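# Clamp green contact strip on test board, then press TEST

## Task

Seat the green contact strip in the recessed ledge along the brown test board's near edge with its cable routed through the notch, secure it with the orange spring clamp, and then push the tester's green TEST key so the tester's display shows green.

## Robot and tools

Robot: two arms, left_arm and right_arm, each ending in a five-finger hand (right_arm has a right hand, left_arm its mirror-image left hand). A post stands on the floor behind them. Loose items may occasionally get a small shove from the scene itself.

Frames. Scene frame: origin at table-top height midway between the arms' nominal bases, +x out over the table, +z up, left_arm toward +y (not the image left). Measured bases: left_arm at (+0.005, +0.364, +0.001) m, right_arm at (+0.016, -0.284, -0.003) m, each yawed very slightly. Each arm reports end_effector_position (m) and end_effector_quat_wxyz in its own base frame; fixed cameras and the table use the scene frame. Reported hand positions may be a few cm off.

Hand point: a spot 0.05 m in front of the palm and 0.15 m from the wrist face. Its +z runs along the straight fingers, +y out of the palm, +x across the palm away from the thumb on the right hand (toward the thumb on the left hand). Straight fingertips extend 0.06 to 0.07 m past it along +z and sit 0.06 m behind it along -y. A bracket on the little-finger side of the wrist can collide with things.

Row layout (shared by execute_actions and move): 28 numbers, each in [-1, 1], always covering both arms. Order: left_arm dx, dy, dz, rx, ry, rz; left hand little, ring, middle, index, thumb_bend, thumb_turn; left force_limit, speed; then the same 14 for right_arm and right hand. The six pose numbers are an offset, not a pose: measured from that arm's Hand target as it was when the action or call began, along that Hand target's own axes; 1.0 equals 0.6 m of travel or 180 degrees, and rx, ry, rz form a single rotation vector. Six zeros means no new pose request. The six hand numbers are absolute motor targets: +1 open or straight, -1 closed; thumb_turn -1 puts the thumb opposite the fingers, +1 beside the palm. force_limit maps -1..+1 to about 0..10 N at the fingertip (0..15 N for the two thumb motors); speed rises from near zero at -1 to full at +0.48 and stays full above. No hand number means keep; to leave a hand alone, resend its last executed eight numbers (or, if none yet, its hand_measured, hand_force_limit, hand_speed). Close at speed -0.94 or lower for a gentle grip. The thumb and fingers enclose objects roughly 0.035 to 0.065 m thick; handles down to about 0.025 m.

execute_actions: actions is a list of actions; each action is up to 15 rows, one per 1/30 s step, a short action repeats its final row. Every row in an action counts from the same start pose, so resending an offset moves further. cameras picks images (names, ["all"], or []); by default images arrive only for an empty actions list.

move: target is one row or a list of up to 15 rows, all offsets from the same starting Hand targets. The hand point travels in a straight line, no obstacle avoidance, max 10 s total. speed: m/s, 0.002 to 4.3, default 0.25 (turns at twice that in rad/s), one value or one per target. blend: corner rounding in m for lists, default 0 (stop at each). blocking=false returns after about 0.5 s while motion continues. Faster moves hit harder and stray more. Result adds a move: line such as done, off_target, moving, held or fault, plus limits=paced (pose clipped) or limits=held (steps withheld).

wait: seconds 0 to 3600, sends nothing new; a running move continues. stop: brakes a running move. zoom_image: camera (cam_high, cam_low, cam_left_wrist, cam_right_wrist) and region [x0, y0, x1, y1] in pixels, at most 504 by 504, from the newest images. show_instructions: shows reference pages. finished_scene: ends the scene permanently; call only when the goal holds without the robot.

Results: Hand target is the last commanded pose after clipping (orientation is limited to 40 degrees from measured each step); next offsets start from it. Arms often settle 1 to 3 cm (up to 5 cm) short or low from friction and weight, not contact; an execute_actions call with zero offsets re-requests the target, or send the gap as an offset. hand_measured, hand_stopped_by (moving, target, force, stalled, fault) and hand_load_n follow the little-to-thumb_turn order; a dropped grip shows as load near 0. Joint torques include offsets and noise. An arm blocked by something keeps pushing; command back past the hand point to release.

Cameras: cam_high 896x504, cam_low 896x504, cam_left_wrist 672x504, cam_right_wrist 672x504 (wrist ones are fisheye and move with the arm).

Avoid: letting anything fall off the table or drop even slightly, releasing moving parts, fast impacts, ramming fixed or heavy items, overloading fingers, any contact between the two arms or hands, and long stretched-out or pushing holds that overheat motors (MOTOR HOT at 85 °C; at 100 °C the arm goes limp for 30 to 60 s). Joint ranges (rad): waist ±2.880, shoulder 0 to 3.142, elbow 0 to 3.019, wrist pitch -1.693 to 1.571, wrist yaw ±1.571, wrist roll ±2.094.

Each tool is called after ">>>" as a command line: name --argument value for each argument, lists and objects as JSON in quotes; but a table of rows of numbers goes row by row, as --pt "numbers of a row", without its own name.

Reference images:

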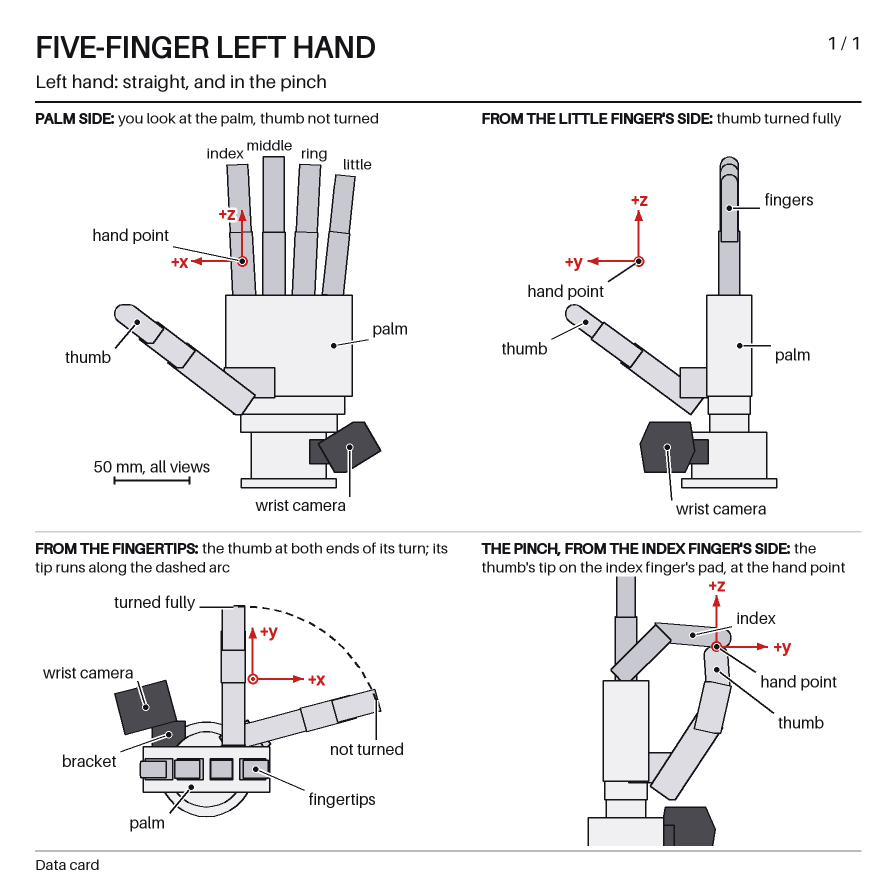

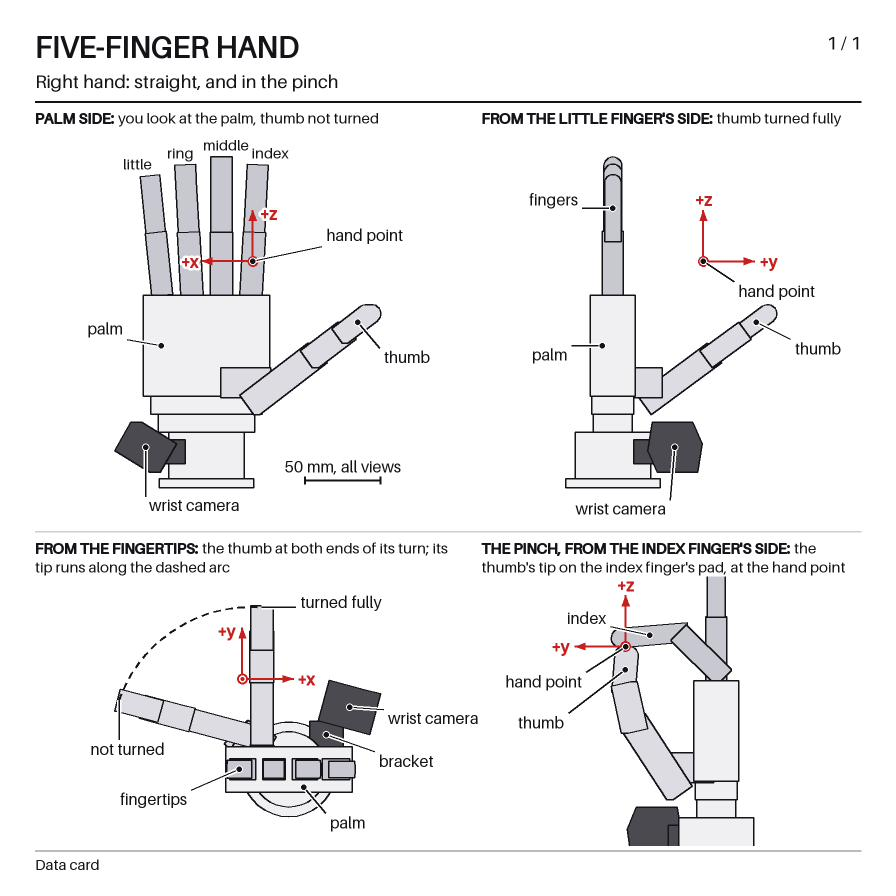

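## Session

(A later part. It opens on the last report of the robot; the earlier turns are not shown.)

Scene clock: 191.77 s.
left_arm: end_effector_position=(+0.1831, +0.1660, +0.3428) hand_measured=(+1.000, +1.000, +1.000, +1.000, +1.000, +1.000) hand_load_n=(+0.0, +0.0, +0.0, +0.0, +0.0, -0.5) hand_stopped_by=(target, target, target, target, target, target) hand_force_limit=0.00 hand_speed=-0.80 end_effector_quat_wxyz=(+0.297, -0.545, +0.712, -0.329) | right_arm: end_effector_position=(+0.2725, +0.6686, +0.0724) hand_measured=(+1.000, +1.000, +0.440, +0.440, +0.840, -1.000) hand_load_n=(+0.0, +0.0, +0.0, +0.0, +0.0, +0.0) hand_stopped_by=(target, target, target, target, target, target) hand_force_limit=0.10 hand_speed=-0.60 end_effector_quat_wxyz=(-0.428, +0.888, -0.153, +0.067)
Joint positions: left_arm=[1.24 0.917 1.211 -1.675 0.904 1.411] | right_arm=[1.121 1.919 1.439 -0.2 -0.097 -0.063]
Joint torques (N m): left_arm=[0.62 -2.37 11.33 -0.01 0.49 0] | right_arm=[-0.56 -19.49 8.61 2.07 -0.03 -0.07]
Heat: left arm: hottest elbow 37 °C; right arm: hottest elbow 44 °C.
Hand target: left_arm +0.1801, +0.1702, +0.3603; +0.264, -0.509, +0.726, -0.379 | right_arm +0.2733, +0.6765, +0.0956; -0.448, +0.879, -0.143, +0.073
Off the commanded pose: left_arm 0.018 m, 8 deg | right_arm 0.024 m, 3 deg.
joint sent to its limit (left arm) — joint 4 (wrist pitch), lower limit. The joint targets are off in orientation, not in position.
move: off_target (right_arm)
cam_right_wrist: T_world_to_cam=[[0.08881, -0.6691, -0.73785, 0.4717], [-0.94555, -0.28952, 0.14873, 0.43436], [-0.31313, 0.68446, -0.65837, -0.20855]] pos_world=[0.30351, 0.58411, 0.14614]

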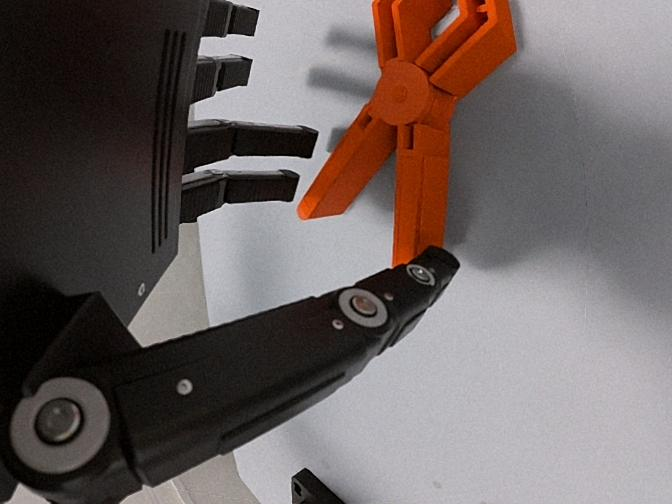

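>>> move --target '[0,0,0,0,0,0,1,1,1,1,1,1,0,-0.8,0.0005,0.0115,0.006,0,0,0,1,1,0.44,0.44,0.84,-1,0.1,-0.6]' --speed 0.05 --cameras '["cam_right_wrist","cam_left_wrist"]'

>>> zoom_image --camera "cam_left_wrist" --region '[230, 180, 390, 300]'

Scene clock: 192.73 s.
left_arm: end_effector_position=(+0.1831, +0.1660, +0.3428) hand_measured=(+1.000, +1.000, +1.000, +1.000, +1.000, +1.000) hand_load_n=(+0.0, +0.0, +0.0, -0.5, +0.0, +0.0) hand_stopped_by=(target, target, target, target, target, target) hand_force_limit=0.00 hand_speed=-0.80 end_effector_quat_wxyz=(+0.297, -0.545, +0.712, -0.329) | right_arm: end_effector_position=(+0.2725, +0.6688, +0.0706) hand_measured=(+1.000, +1.000, +0.440, +0.440, +0.840, -1.000) hand_load_n=(+0.0, +0.0, +0.0, +0.0, +0.0, +0.0) hand_stopped_by=(target, target, target, target, target, target) hand_force_limit=0.10 hand_speed=-0.60 end_effector_quat_wxyz=(-0.432, +0.887, -0.152, +0.068)
Joint positions: left_arm=[1.24 0.917 1.211 -1.675 0.904 1.411] | right_arm=[1.121 1.919 1.429 -0.181 -0.097 -0.063]
Joint torques (N m): left_arm=[0.62 -2.37 11.33 -0.02 0.49 0] | right_arm=[-0.5 -19.02 8.44 2.15 -0.04 -0.08]
Heat: left arm: hottest elbow 37 °C; right arm: hottest elbow 44 °C.
Hand target: left_arm +0.1801, +0.1702, +0.3603; +0.264, -0.509, +0.726, -0.379 | right_arm +0.2733, +0.6754, +0.0879; -0.448, +0.879, -0.143, +0.073
Off the commanded pose: left_arm 0.018 m, 8 deg | right_arm 0.019 m, 2 deg.
joint sent to its limit (left arm) — joint 4 (wrist pitch), lower limit. The joint targets are off in orientation, not in position.
move: off_target (right_arm)
cam_left_wrist: T_world_to_cam=[[0.54694, -0.44479, 0.70923, -0.26039], [-0.70518, -0.70136, 0.10396, 0.21259], [0.45119, -0.557, -0.69727, 0.35958]] pos_world=[0.13009, 0.23357, 0.4133]
cam_right_wrist: T_world_to_cam=[[0.09173, -0.66313, -0.74286, 0.46604], [-0.946, -0.29095, 0.14291, 0.43621], [-0.3109, 0.68964, -0.65402, -0.21423]] pos_world=[0.3033, 0.5837, 0.14375]
Images, in order (width x height): cam_left_wrist 672x504, cam_right_wrist 672x504.

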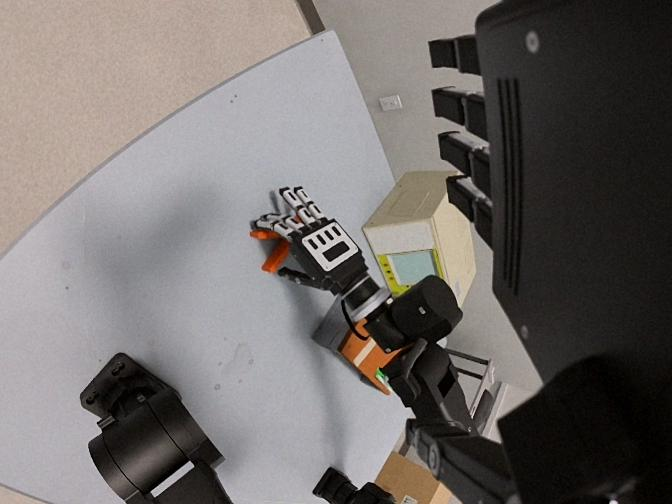

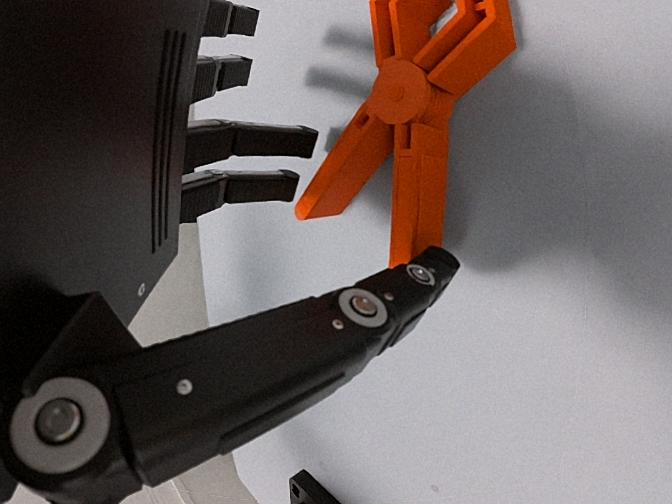

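Scaled by 3.150 from the camera's image (finer frame: 960x720).

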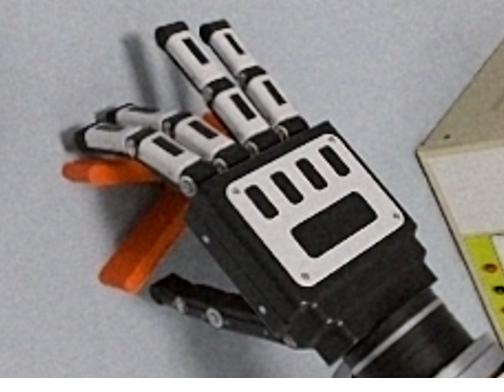

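>>> move --target '[0,0,0,0,0,0,1,1,1,1,1,1,0,-0.8,0.0008,0.021,0.0135,0,0,0,1,1,0.44,0.44,0.84,-1,0.1,-0.6]' --speed 0.05 --cameras '["cam_right_wrist","cam_left_wrist"]'

>>> zoom_image --camera "cam_left_wrist" --region '[230, 180, 390, 300]'

Scene clock: 193.97 s.
left_arm: end_effector_position=(+0.1831, +0.1660, +0.3428) hand_measured=(+1.000, +1.000, +1.000, +1.000, +1.000, +1.000) hand_load_n=(+0.0, +0.0, +0.0, +0.0, -0.5, +0.0) hand_stopped_by=(target, target, target, target, target, target) hand_force_limit=0.00 hand_speed=-0.80 end_effector_quat_wxyz=(+0.297, -0.545, +0.712, -0.329) | right_arm: end_effector_position=(+0.2723, +0.6689, +0.0671) hand_measured=(+1.000, +1.000, +0.440, +0.440, +0.840, -1.000) hand_load_n=(+0.0, +0.0, +0.0, +0.0, +0.0, +0.0) hand_stopped_by=(target, target, target, target, target, target) hand_force_limit=0.10 hand_speed=-0.60 end_effector_quat_wxyz=(-0.439, +0.883, -0.151, +0.069)
Joint positions: left_arm=[1.24 0.917 1.211 -1.675 0.904 1.411] | right_arm=[1.121 1.919 1.41 -0.146 -0.098 -0.063]
Joint torques (N m): left_arm=[0.56 -2.43 11.33 -0.01 0.49 0] | right_arm=[-0.62 -17.49 8.34 2.11 -0.04 -0.1]
Heat: left arm: hottest elbow 37 °C; right arm: hottest elbow 44 °C.
Hand target: left_arm +0.1801, +0.1702, +0.3603; +0.264, -0.509, +0.726, -0.379 | right_arm +0.2735, +0.6744, +0.0729; -0.448, +0.879, -0.143, +0.073
Off the commanded pose: left_arm 0.018 m, 8 deg | right_arm 0.008 m, 2 deg.
joint sent to its limit (left arm) — joint 4 (wrist pitch), lower limit. The joint targets are off in orientation, not in position.
move: done
cam_left_wrist: T_world_to_cam=[[0.54694, -0.44479, 0.70923, -0.26039], [-0.70518, -0.70136, 0.10396, 0.21259], [0.45119, -0.557, -0.69727, 0.35958]] pos_world=[0.13009, 0.23357, 0.4133]
cam_right_wrist: T_world_to_cam=[[0.09708, -0.65184, -0.75211, 0.4551], [-0.94674, -0.29358, 0.13223, 0.43923], [-0.307, 0.69922, -0.64563, -0.22464]] pos_world=[0.30269, 0.58268, 0.13917]
Images, in order (width x height): cam_left_wrist 672x504, cam_right_wrist 672x504.

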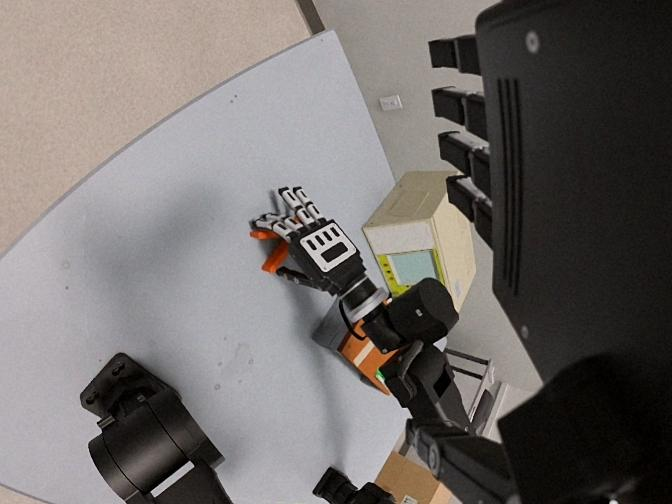

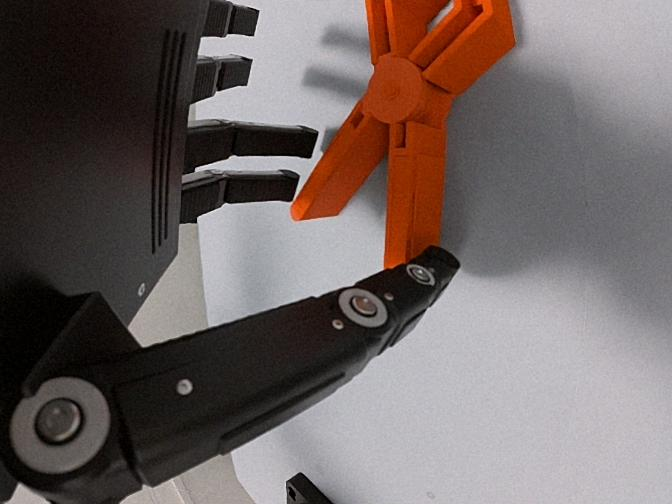

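Scaled by 3.150 from the camera's image (finer frame: 960x720).

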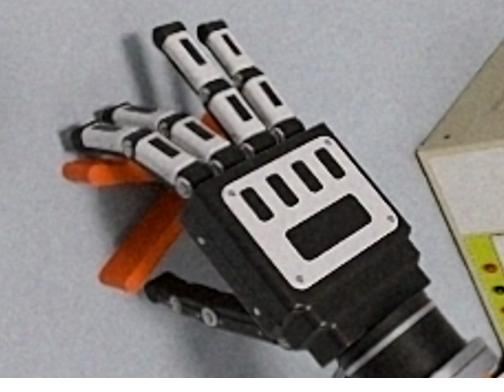

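>>> move --target '[0,0,0,0,0,0,1,1,1,1,1,1,0,-0.8,0.0005,0.014,0.009,0,0,0,1,1,0.44,0.44,0.84,-1,0.1,-0.6]' --speed 0.05 --cameras '["cam_right_wrist","cam_left_wrist"]'

>>> zoom_image --camera "cam_left_wrist" --region '[230, 180, 390, 300]'

Scene clock: 194.83 s.
left_arm: end_effector_position=(+0.1831, +0.1660, +0.3428) hand_measured=(+1.000, +1.000, +1.000, +1.000, +1.000, +1.000) hand_load_n=(+0.0, +0.0, +0.0, +0.0, +0.0, -0.5) hand_stopped_by=(target, target, target, target, target, target) hand_force_limit=0.00 hand_speed=-0.80 end_effector_quat_wxyz=(+0.297, -0.545, +0.712, -0.329) | right_arm: end_effector_position=(+0.2720, +0.6686, +0.0597) hand_measured=(+1.000, +1.000, +0.440, +0.440, +0.840, -1.000) hand_load_n=(+0.0, +0.0, +0.0, +0.0, +0.0, +0.0) hand_stopped_by=(target, target, target, target, target, target) hand_force_limit=0.10 hand_speed=-0.60 end_effector_quat_wxyz=(-0.440, +0.883, -0.150, +0.069)
Joint positions: left_arm=[1.24 0.917 1.211 -1.675 0.904 1.411] | right_arm=[1.121 1.927 1.399 -0.123 -0.099 -0.063]
Joint torques (N m): left_arm=[0.56 -2.37 11.32 -0.01 0.5 0] | right_arm=[-0.62 -17.26 8.28 2.13 -0.04 -0.1]
Heat: left arm: hottest elbow 37 °C; right arm: hottest elbow 44 °C.
Hand target: left_arm +0.1801, +0.1702, +0.3603; +0.264, -0.509, +0.726, -0.379 | right_arm +0.2736, +0.6738, +0.0630; -0.448, +0.879, -0.143, +0.073
Off the commanded pose: left_arm 0.018 m, 8 deg | right_arm 0.006 m, 1 deg.
joint sent to its limit (left arm) — joint 4 (wrist pitch), lower limit. The joint targets are off in orientation, not in position.
move: done
cam_left_wrist: T_world_to_cam=[[0.54694, -0.44479, 0.70923, -0.26039], [-0.70518, -0.70136, 0.10396, 0.21259], [0.45119, -0.557, -0.69727, 0.35958]] pos_world=[0.13009, 0.23357, 0.4133]
cam_right_wrist: T_world_to_cam=[[0.09818, -0.64961, -0.7539, 0.44761], [-0.9467, -0.2945, 0.13048, 0.44057], [-0.30678, 0.70091, -0.6439, -0.23063]] pos_world=[0.30239, 0.58217, 0.13147]
Images, in order (width x height): cam_left_wrist 672x504, cam_right_wrist 672x504.

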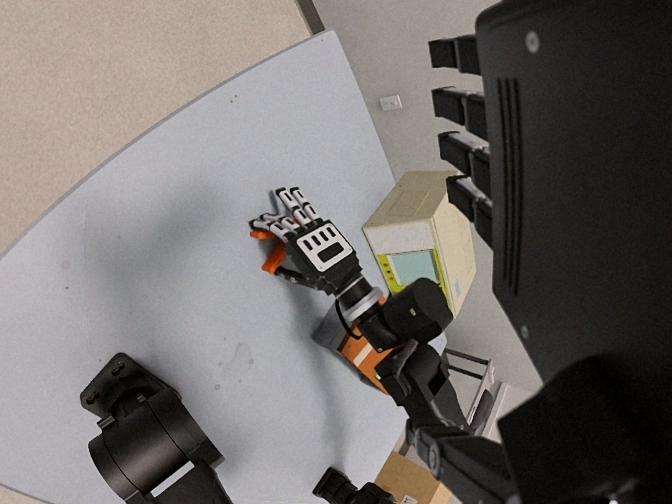

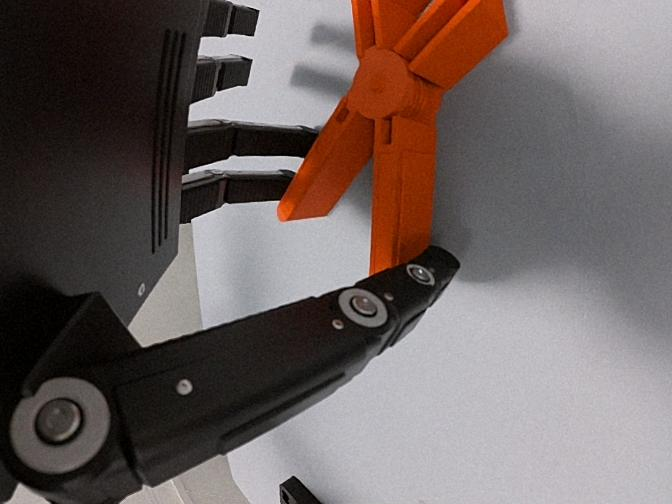

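Scaled by 3.150 from the camera's image (finer frame: 960x720).

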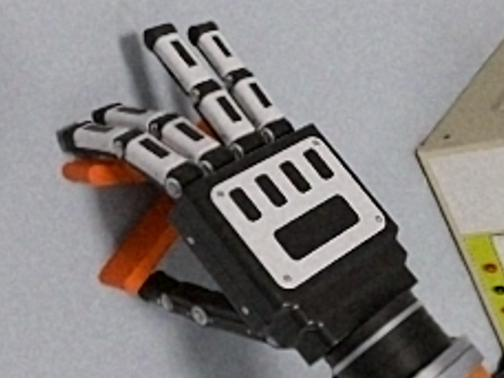

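>>> move --target '[0,0,0,0,0,0,1,1,1,1,1,1,0,-0.8,0,0,0,0,0,0,1,1,0.0,0.0,0.3,-1,-0.5,-0.9]' --speed 0.05 --cameras '["cam_right_wrist","cam_left_wrist"]'

>>> zoom_image --camera "cam_left_wrist" --region '[230, 180, 390, 300]'

Scene clock: 196.63 s.
left_arm: end_effector_position=(+0.1831, +0.1660, +0.3428) hand_measured=(+1.000, +1.000, +1.000, +1.000, +1.000, +1.000) hand_load_n=(+0.0, +0.0, +0.0, +0.0, +0.0, +0.0) hand_stopped_by=(target, target, target, target, target, target) hand_force_limit=0.00 hand_speed=-0.80 end_effector_quat_wxyz=(+0.297, -0.545, +0.712, -0.329) | right_arm: end_effector_position=(+0.2721, +0.6687, +0.0598) hand_measured=(+1.000, +1.000, +0.218, +0.284, +0.762, -1.000) hand_load_n=(-0.5, +0.0, +4.5, +1.5, +6.0, +0.0) hand_stopped_by=(target, target, force, force, force, target) hand_force_limit=-0.50 hand_speed=-0.90 end_effector_quat_wxyz=(-0.440, +0.882, -0.150, +0.070)
Joint positions: left_arm=[1.24 0.917 1.211 -1.675 0.904 1.411] | right_arm=[1.121 1.927 1.399 -0.122 -0.099 -0.063]
Joint torques (N m): left_arm=[0.62 -2.37 11.33 -0.01 0.49 0] | right_arm=[-0.56 -17.32 8.31 2.06 -0.02 -0.1]
Heat: left arm: hottest elbow 37 °C; right arm: hottest elbow 43 °C.
Hand target: left_arm +0.1801, +0.1702, +0.3603; +0.264, -0.509, +0.726, -0.379 | right_arm +0.2736, +0.6738, +0.0630; -0.448, +0.879, -0.143, +0.073
Off the commanded pose: left_arm 0.018 m, 8 deg | right_arm 0.006 m, 1 deg.
joint sent to its limit (left arm) — joint 4 (wrist pitch), lower limit. The joint targets are off in orientation, not in position.
move: done
cam_left_wrist: T_world_to_cam=[[0.54694, -0.44479, 0.70923, -0.26039], [-0.70518, -0.70136, 0.10396, 0.21259], [0.45119, -0.557, -0.69727, 0.35958]] pos_world=[0.13009, 0.23357, 0.4133]
cam_right_wrist: T_world_to_cam=[[0.09849, -0.64908, -0.75431, 0.44741], [-0.94673, -0.29465, 0.12993, 0.44076], [-0.3066, 0.70134, -0.64353, -0.23099]] pos_world=[0.30239, 0.58227, 0.13157]
Images, in order (width x height): cam_left_wrist 672x504, cam_right_wrist 672x504.

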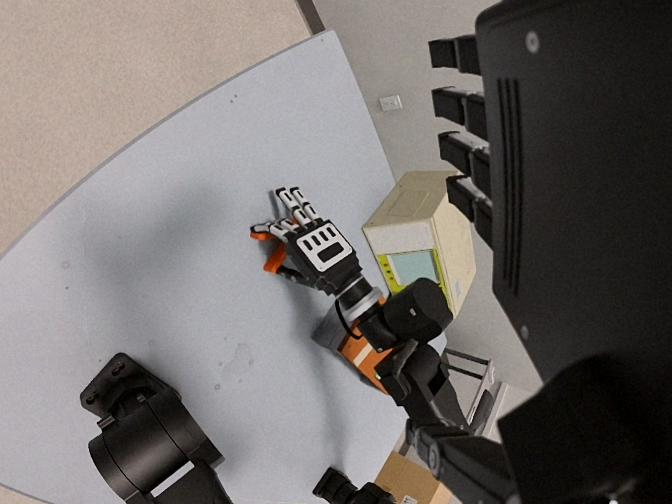

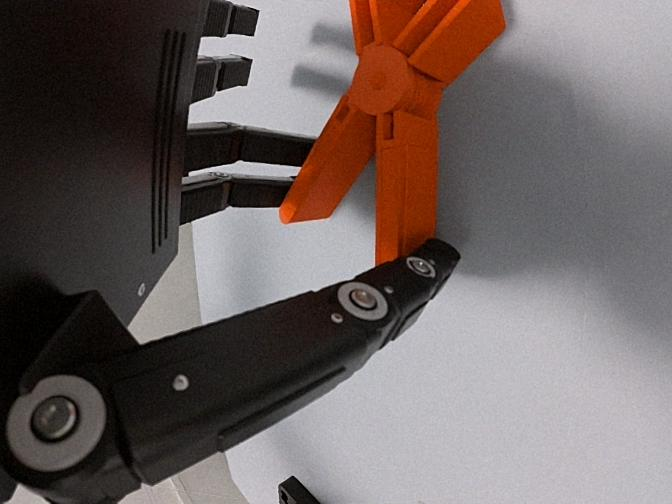

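Scaled by 3.150 from the camera's image (finer frame: 960x720).

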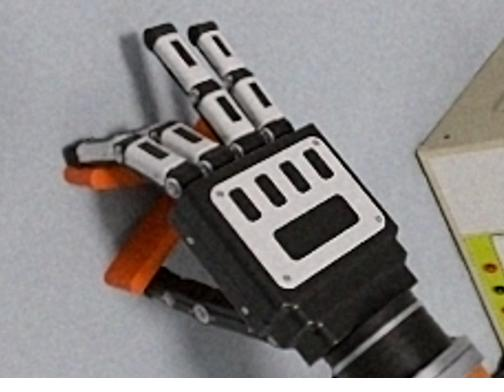

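>>> move --target '[0,0,0,0,0,0,1,1,1,1,1,1,0,-0.8,0,0,0,0,0,0,1,1,-0.1,-0.1,0.1,-1,0.0,-0.93]' --speed 0.05 --cameras '["cam_right_wrist","cam_left_wrist"]'

>>> zoom_image --camera "cam_left_wrist" --region '[230, 180, 390, 300]'

Scene clock: 197.37 s.
left_arm: end_effector_position=(+0.1831, +0.1660, +0.3428) hand_measured=(+1.000, +1.000, +1.000, +1.000, +1.000, +1.000) hand_load_n=(+0.0, +0.0, +0.0, +0.0, +0.0, +0.0) hand_stopped_by=(target, target, target, target, target, target) hand_force_limit=0.00 hand_speed=-0.80 end_effector_quat_wxyz=(+0.297, -0.545, +0.712, -0.329) | right_arm: end_effector_position=(+0.2720, +0.6687, +0.0598) hand_measured=(+1.000, +1.000, +0.214, +0.266, +0.762, -1.000) hand_load_n=(+0.0, +0.0, +3.5, +5.5, +10.0, -0.5) hand_stopped_by=(target, target, force, force, force, target) hand_force_limit=0.00 hand_speed=-0.93 end_effector_quat_wxyz=(-0.440, +0.882, -0.150, +0.069)
Joint positions: left_arm=[1.24 0.917 1.211 -1.675 0.904 1.411] | right_arm=[1.121 1.927 1.399 -0.122 -0.099 -0.063]
Joint torques (N m): left_arm=[0.56 -2.43 11.33 -0.01 0.49 0] | right_arm=[-0.67 -17.32 8.25 2.14 -0.02 -0.11]
Heat: left arm: hottest elbow 37 °C; right arm: hottest elbow 43 °C.
Hand target: left_arm +0.1801, +0.1702, +0.3603; +0.264, -0.509, +0.726, -0.379 | right_arm +0.2736, +0.6738, +0.0630; -0.448, +0.879, -0.143, +0.073
Off the commanded pose: left_arm 0.018 m, 8 deg | right_arm 0.006 m, 1 deg.
joint sent to its limit (left arm) — joint 4 (wrist pitch), lower limit. The joint targets are off in orientation, not in position.
move: done
cam_left_wrist: T_world_to_cam=[[0.54694, -0.44479, 0.70923, -0.26039], [-0.70518, -0.70136, 0.10396, 0.21259], [0.45119, -0.557, -0.69727, 0.35958]] pos_world=[0.13009, 0.23357, 0.4133]
cam_right_wrist: T_world_to_cam=[[0.09852, -0.64898, -0.7544, 0.44742], [-0.9466, -0.29497, 0.13013, 0.4409], [-0.30698, 0.7013, -0.64339, -0.23094]] pos_world=[0.30239, 0.58237, 0.13157]
Images, in order (width x height): cam_left_wrist 672x504, cam_right_wrist 672x504.

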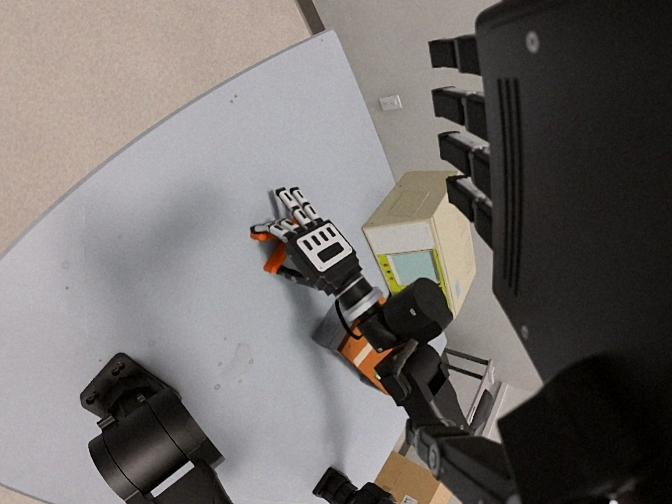

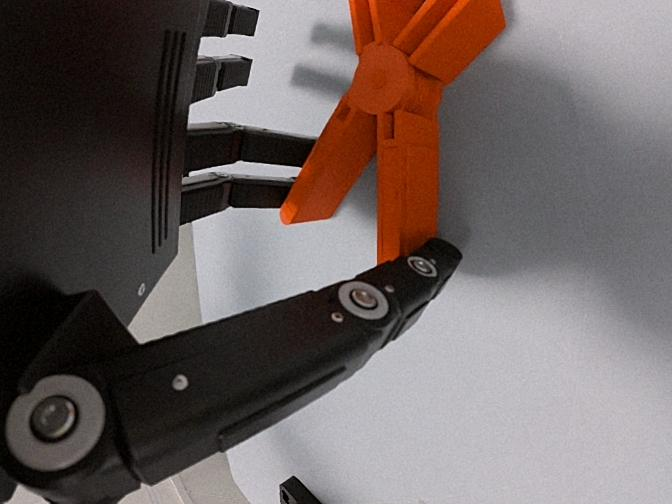

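Scaled by 3.150 from the camera's image (finer frame: 960x720).

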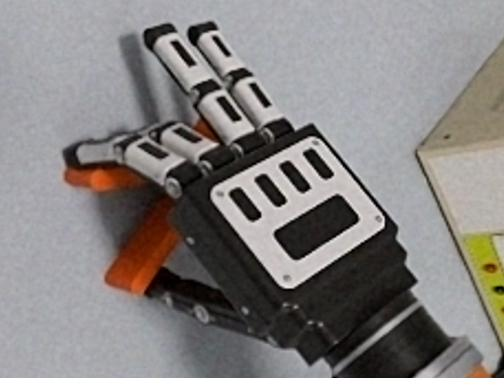

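>>> move --target '[0,0,0,0,0,0,1,1,1,1,1,1,0,-0.8,0,0,0,0,0,0,1,1,-0.15,-0.15,0.05,-1,0.5,-0.93]' --speed 0.05 --cameras '["cam_right_wrist","cam_left_wrist"]'

>>> zoom_image --camera "cam_left_wrist" --region '[230, 180, 390, 300]'

Scene clock: 198.27 s.
left_arm: end_effector_position=(+0.1831, +0.1660, +0.3428) hand_measured=(+1.000, +1.000, +1.000, +1.000, +1.000, +1.000) hand_load_n=(+0.0, +0.0, +0.0, +0.0, +0.0, +0.0) hand_stopped_by=(target, target, target, target, target, target) hand_force_limit=0.00 hand_speed=-0.80 end_effector_quat_wxyz=(+0.297, -0.545, +0.712, -0.329) | right_arm: end_effector_position=(+0.2720, +0.6687, +0.0598) hand_measured=(+1.000, +1.000, +0.176, +0.202, +0.756, -1.000) hand_load_n=(+0.0, -0.5, +1.5, +8.0, +11.0, -1.0) hand_stopped_by=(target, target, force, force, force, target) hand_force_limit=0.50 hand_speed=-0.93 end_effector_quat_wxyz=(-0.440, +0.882, -0.150, +0.069)
Joint positions: left_arm=[1.24 0.917 1.211 -1.675 0.904 1.411] | right_arm=[1.121 1.927 1.399 -0.122 -0.099 -0.063]
Joint torques (N m): left_arm=[0.62 -2.37 11.33 -0.01 0.5 0] | right_arm=[-0.79 -17.26 8.31 2.11 -0.01 -0.09]
Heat: left arm: hottest elbow 37 °C; right arm: hottest elbow 43 °C.
Hand target: left_arm +0.1801, +0.1702, +0.3603; +0.264, -0.509, +0.726, -0.379 | right_arm +0.2736, +0.6738, +0.0630; -0.448, +0.879, -0.143, +0.073
Off the commanded pose: left_arm 0.018 m, 8 deg | right_arm 0.006 m, 1 deg.
joint sent to its limit (left arm) — joint 4 (wrist pitch), lower limit. The joint targets are off in orientation, not in position.
move: done
cam_left_wrist: T_world_to_cam=[[0.54694, -0.44479, 0.70923, -0.26039], [-0.70518, -0.70136, 0.10396, 0.21259], [0.45119, -0.557, -0.69727, 0.35958]] pos_world=[0.13009, 0.23357, 0.4133]
cam_right_wrist: T_world_to_cam=[[0.09852, -0.64898, -0.7544, 0.44742], [-0.9466, -0.29497, 0.13013, 0.4409], [-0.30698, 0.7013, -0.64339, -0.23094]] pos_world=[0.30239, 0.58237, 0.13157]
Images, in order (width x height): cam_left_wrist 672x504, cam_right_wrist 672x504.

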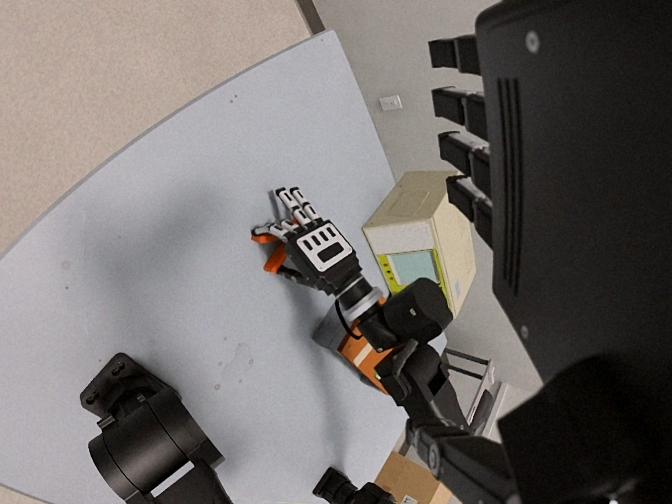

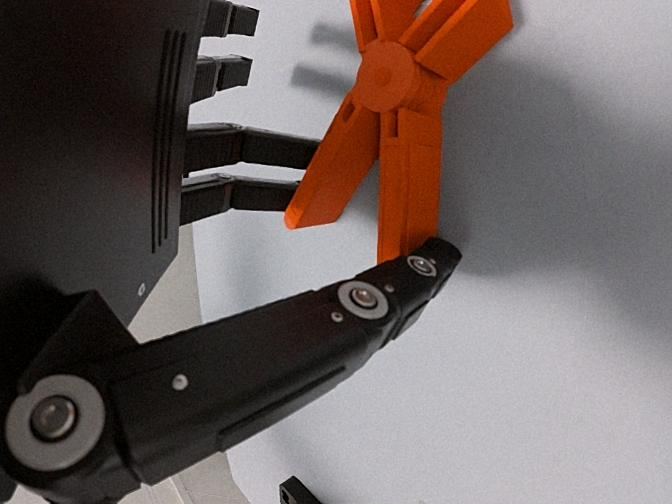

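Scaled by 3.150 from the camera's image (finer frame: 960x720).

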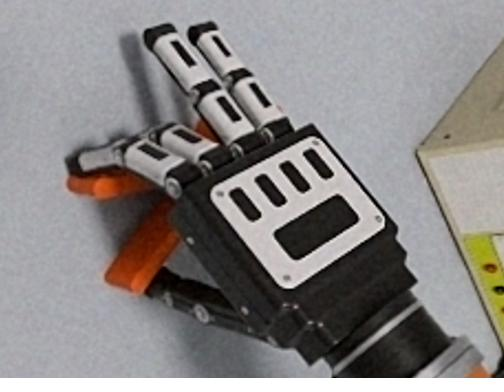

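>>> move --target '[0,0,0,0,0,0,1,1,1,1,1,1,0,-0.8,0,0,0,0,0,0,1,1,-0.2,-0.2,0.0,-1,0.8,-0.93]' --speed 0.05 --cameras '["cam_right_wrist","cam_left_wrist","cam_high"]'

>>> zoom_image --camera "cam_high" --region '[520, 170, 600, 235]'

Scene clock: 203.63 s.
left_arm: end_effector_position=(+0.1831, +0.1660, +0.3428) hand_measured=(+1.000, +1.000, +1.000, +1.000, +1.000, +1.000) hand_load_n=(+0.0, +0.0, +0.0, +0.0, +0.0, +0.0) hand_stopped_by=(target, target, target, target, target, target) hand_force_limit=0.00 hand_speed=-0.80 end_effector_quat_wxyz=(+0.297, -0.545, +0.712, -0.329) | right_arm: end_effector_position=(+0.2721, +0.6689, +0.0600) hand_measured=(+1.000, +1.000, +0.072, +0.054, +0.262, -1.000) hand_load_n=(+0.0, +0.0, +6.5, +7.0, +12.5, +3.0) hand_stopped_by=(target, target, force, force, moving, target) hand_force_limit=0.80 hand_speed=-0.93 end_effector_quat_wxyz=(-0.441, +0.882, -0.150, +0.070)
Joint positions: left_arm=[1.24 0.917 1.211 -1.675 0.904 1.411] | right_arm=[1.121 1.927 1.399 -0.121 -0.099 -0.063]
Joint torques (N m): left_arm=[0.62 -2.37 11.33 -0.02 0.5 0] | right_arm=[-0.73 -17.38 8.28 2.06 -0.01 -0.1]
Heat: left arm: hottest elbow 37 °C; right arm: hottest elbow 43 °C.
Hand target: left_arm +0.1801, +0.1702, +0.3603; +0.264, -0.509, +0.726, -0.379 | right_arm +0.2736, +0.6737, +0.0630; -0.448, +0.879, -0.143, +0.073
Off the commanded pose: left_arm 0.018 m, 8 deg | right_arm 0.006 m, 1 deg.
joint sent to its limit (left arm) — joint 4 (wrist pitch), lower limit.
move: moving (right_arm; no rest 5 s after the move's start)
cam_left_wrist: T_world_to_cam=[[0.54694, -0.44479, 0.70923, -0.26039], [-0.70518, -0.70136, 0.10396, 0.21259], [0.45119, -0.557, -0.69727, 0.35958]] pos_world=[0.13009, 0.23357, 0.4133]
cam_right_wrist: T_world_to_cam=[[0.09889, -0.64823, -0.755, 0.44707], [-0.94669, -0.29506, 0.12933, 0.4412], [-0.3066, 0.70196, -0.64284, -0.23148]] pos_world=[0.30249, 0.58247, 0.13167]
Images, in order (width x height): cam_high 896x504, cam_left_wrist 672x504, cam_right_wrist 672x504.

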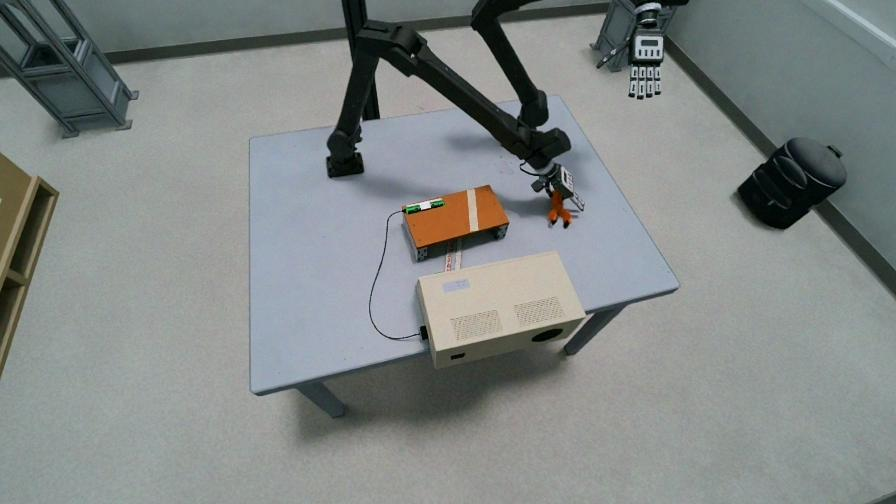

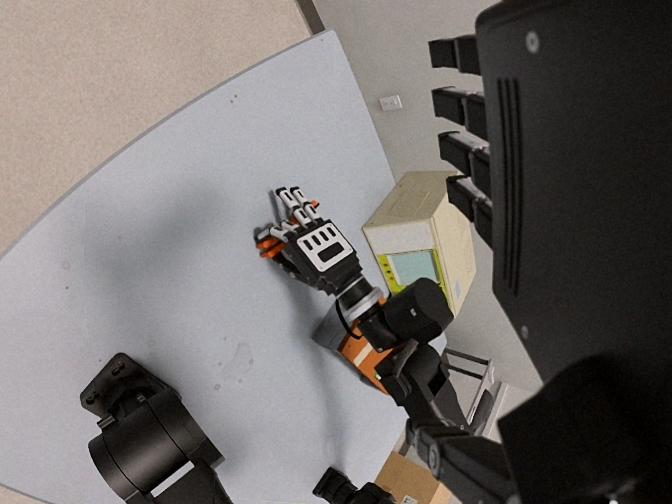

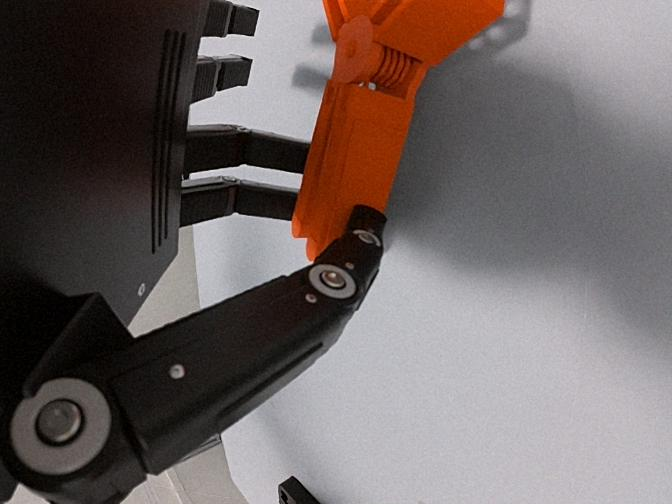

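Scaled by 6.300 from the camera's image (finer frame: 1280x720).

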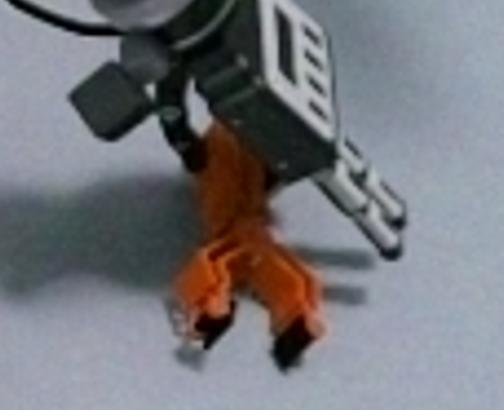

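>>> zoom_image --camera "cam_right_wrist" --region '[270, 0, 560, 290]'

>>> zoom_image --camera "cam_left_wrist" --region '[230, 170, 350, 290]'

Scaled by 1.738 from the camera's image (finer frame: 960x720).

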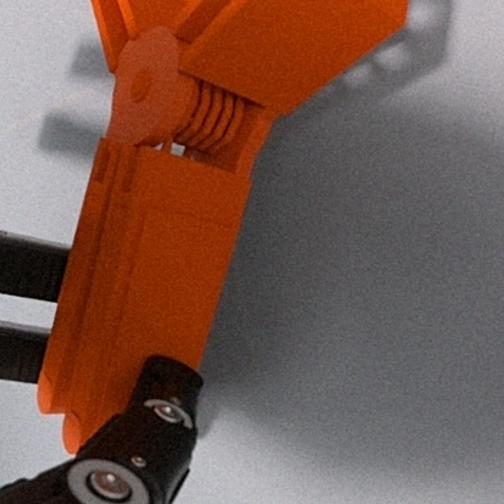

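Scaled by 4.200 from the camera's image (finer frame: 960x720).

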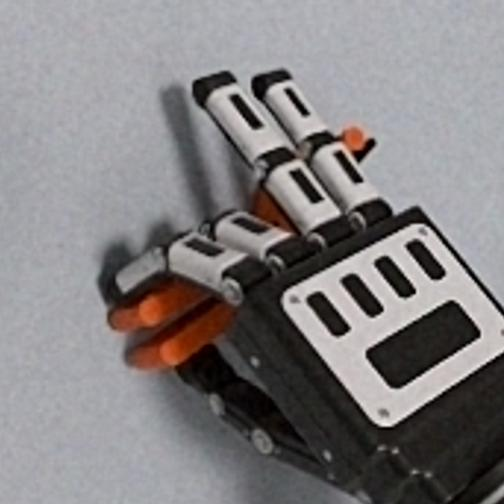

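>>> wait --seconds 3

Scene clock: 208.53 s.
left_arm: end_effector_position=(+0.1831, +0.1660, +0.3428) hand_measured=(+1.000, +1.000, +1.000, +1.000, +1.000, +1.000) hand_load_n=(+0.0, +0.0, +0.0, +0.0, +0.0, +0.0) hand_stopped_by=(target, target, target, target, target, target) hand_force_limit=0.00 hand_speed=-0.80 end_effector_quat_wxyz=(+0.297, -0.545, +0.712, -0.329) | right_arm: end_effector_position=(+0.2721, +0.6689, +0.0600) hand_measured=(+1.000, +1.000, +0.072, +0.054, +0.182, -1.000) hand_load_n=(+0.0, +0.0, +6.5, +6.5, +13.0, +3.5) hand_stopped_by=(target, target, force, force, force, target) hand_force_limit=0.80 hand_speed=-0.93 end_effector_quat_wxyz=(-0.441, +0.882, -0.150, +0.070)
Joint positions: left_arm=[1.24 0.917 1.211 -1.675 0.904 1.411] | right_arm=[1.121 1.927 1.399 -0.121 -0.099 -0.063]
Joint torques (N m): left_arm=[0.62 -2.37 11.32 -0.01 0.49 -0.01] | right_arm=[-0.67 -17.44 8.31 2.06 -0.02 -0.1]
Heat: left arm: hottest elbow 37 °C; right arm: hottest elbow 43 °C.
Hand target: left_arm +0.1801, +0.1702, +0.3603; +0.264, -0.509, +0.726, -0.379 | right_arm +0.2736, +0.6737, +0.0630; -0.448, +0.879, -0.143, +0.073
Off the commanded pose: left_arm 0.018 m, 8 deg | right_arm 0.006 m, 1 deg.
wait: 3.00 s; at rest from the start

>>> move --target '[0,0,0,0,0,0,1,1,1,1,1,1,0,-0.8,0,-0.1347,-0.0977,0,0,0,1,1,-0.2,-0.2,0.0,-1,0.8,-0.93]' --speed 0.08 --cameras '["cam_right_wrist","cam_left_wrist","cam_high"]'

Scene clock: 213.00 s.
left_arm: end_effector_position=(+0.1831, +0.1660, +0.3428) hand_measured=(+1.000, +1.000, +1.000, +1.000, +1.000, +1.000) hand_load_n=(+0.0, +0.0, +0.0, +0.0, +0.0, +0.0) hand_stopped_by=(target, target, target, target, target, target) hand_force_limit=0.00 hand_speed=-0.80 end_effector_quat_wxyz=(+0.297, -0.545, +0.712, -0.329) | right_arm: end_effector_position=(+0.2664, +0.6571, +0.1215) hand_measured=(+1.000, +1.000, +0.072, +0.054, +0.182, -1.000) hand_load_n=(+0.0, +0.0, +6.5, +6.5, +11.5, +2.0) hand_stopped_by=(target, target, force, force, force, target) hand_force_limit=0.80 hand_speed=-0.93 end_effector_quat_wxyz=(-0.418, +0.893, -0.154, +0.063)
Joint positions: left_arm=[1.24 0.917 1.211 -1.675 0.904 1.411] | right_arm=[1.121 1.843 1.475 -0.334 -0.099 -0.063]
Joint torques (N m): left_arm=[0.62 -2.37 11.32 -0.02 0.49 0] | right_arm=[-0.62 -19.02 12.05 1.22 -0.02 -0.11]
Heat: left arm: hottest elbow 37 °C; right arm: hottest elbow 43 °C.
Hand target: left_arm +0.1801, +0.1702, +0.3603; +0.264, -0.509, +0.726, -0.379 | right_arm +0.2736, +0.6738, +0.1629; -0.448, +0.879, -0.143, +0.073
Off the commanded pose: left_arm 0.018 m, 8 deg | right_arm 0.045 m, 4 deg.
joint sent to its limit (left arm) — joint 4 (wrist pitch), lower limit. The joint targets are off in orientation, not in position.
move: off_target (right_arm)
cam_left_wrist: T_world_to_cam=[[0.54694, -0.44479, 0.70923, -0.26039], [-0.70518, -0.70136, 0.10396, 0.21259], [0.45119, -0.557, -0.69727, 0.35958]] pos_world=[0.13009, 0.23357, 0.4133]
cam_right_wrist: T_world_to_cam=[[0.08194, -0.68331, -0.72552, 0.51044], [-0.94331, -0.28811, 0.16481, 0.41453], [-0.32165, 0.67088, -0.66818, -0.15788]] pos_world=[0.29842, 0.57414, 0.19652]
Images, in order (width x height): cam_high 896x504, cam_left_wrist 672x504, cam_right_wrist 672x504.

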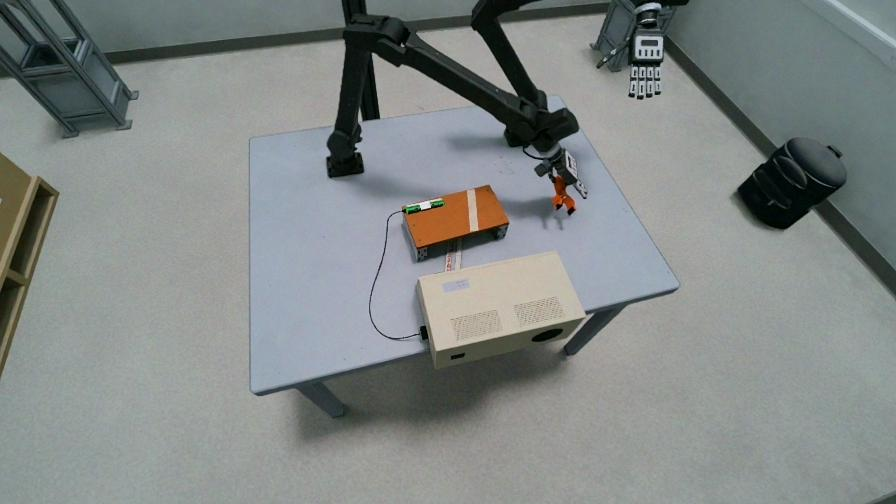

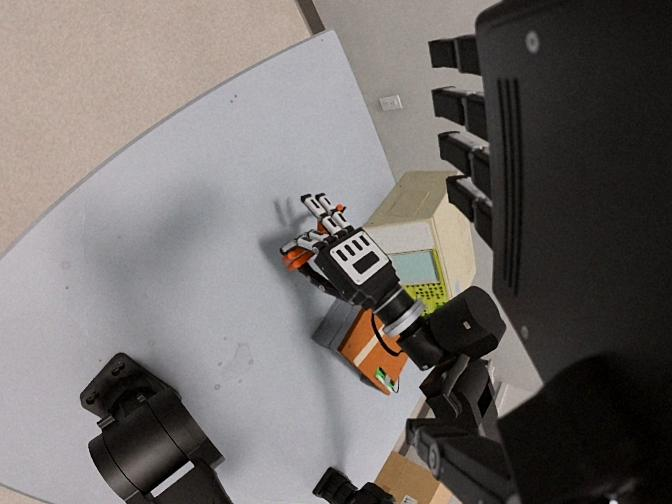

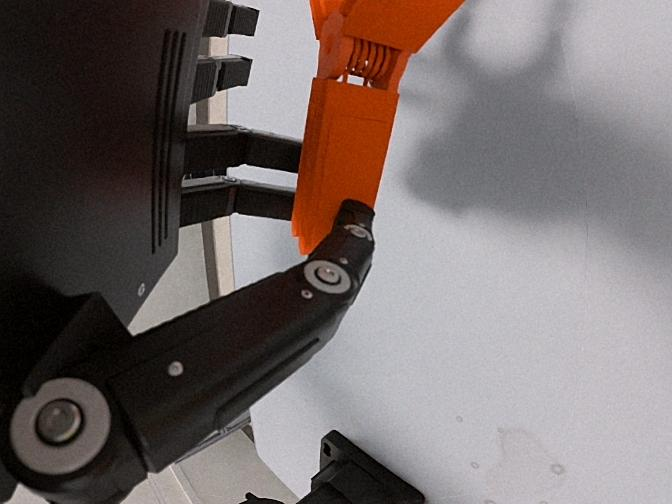

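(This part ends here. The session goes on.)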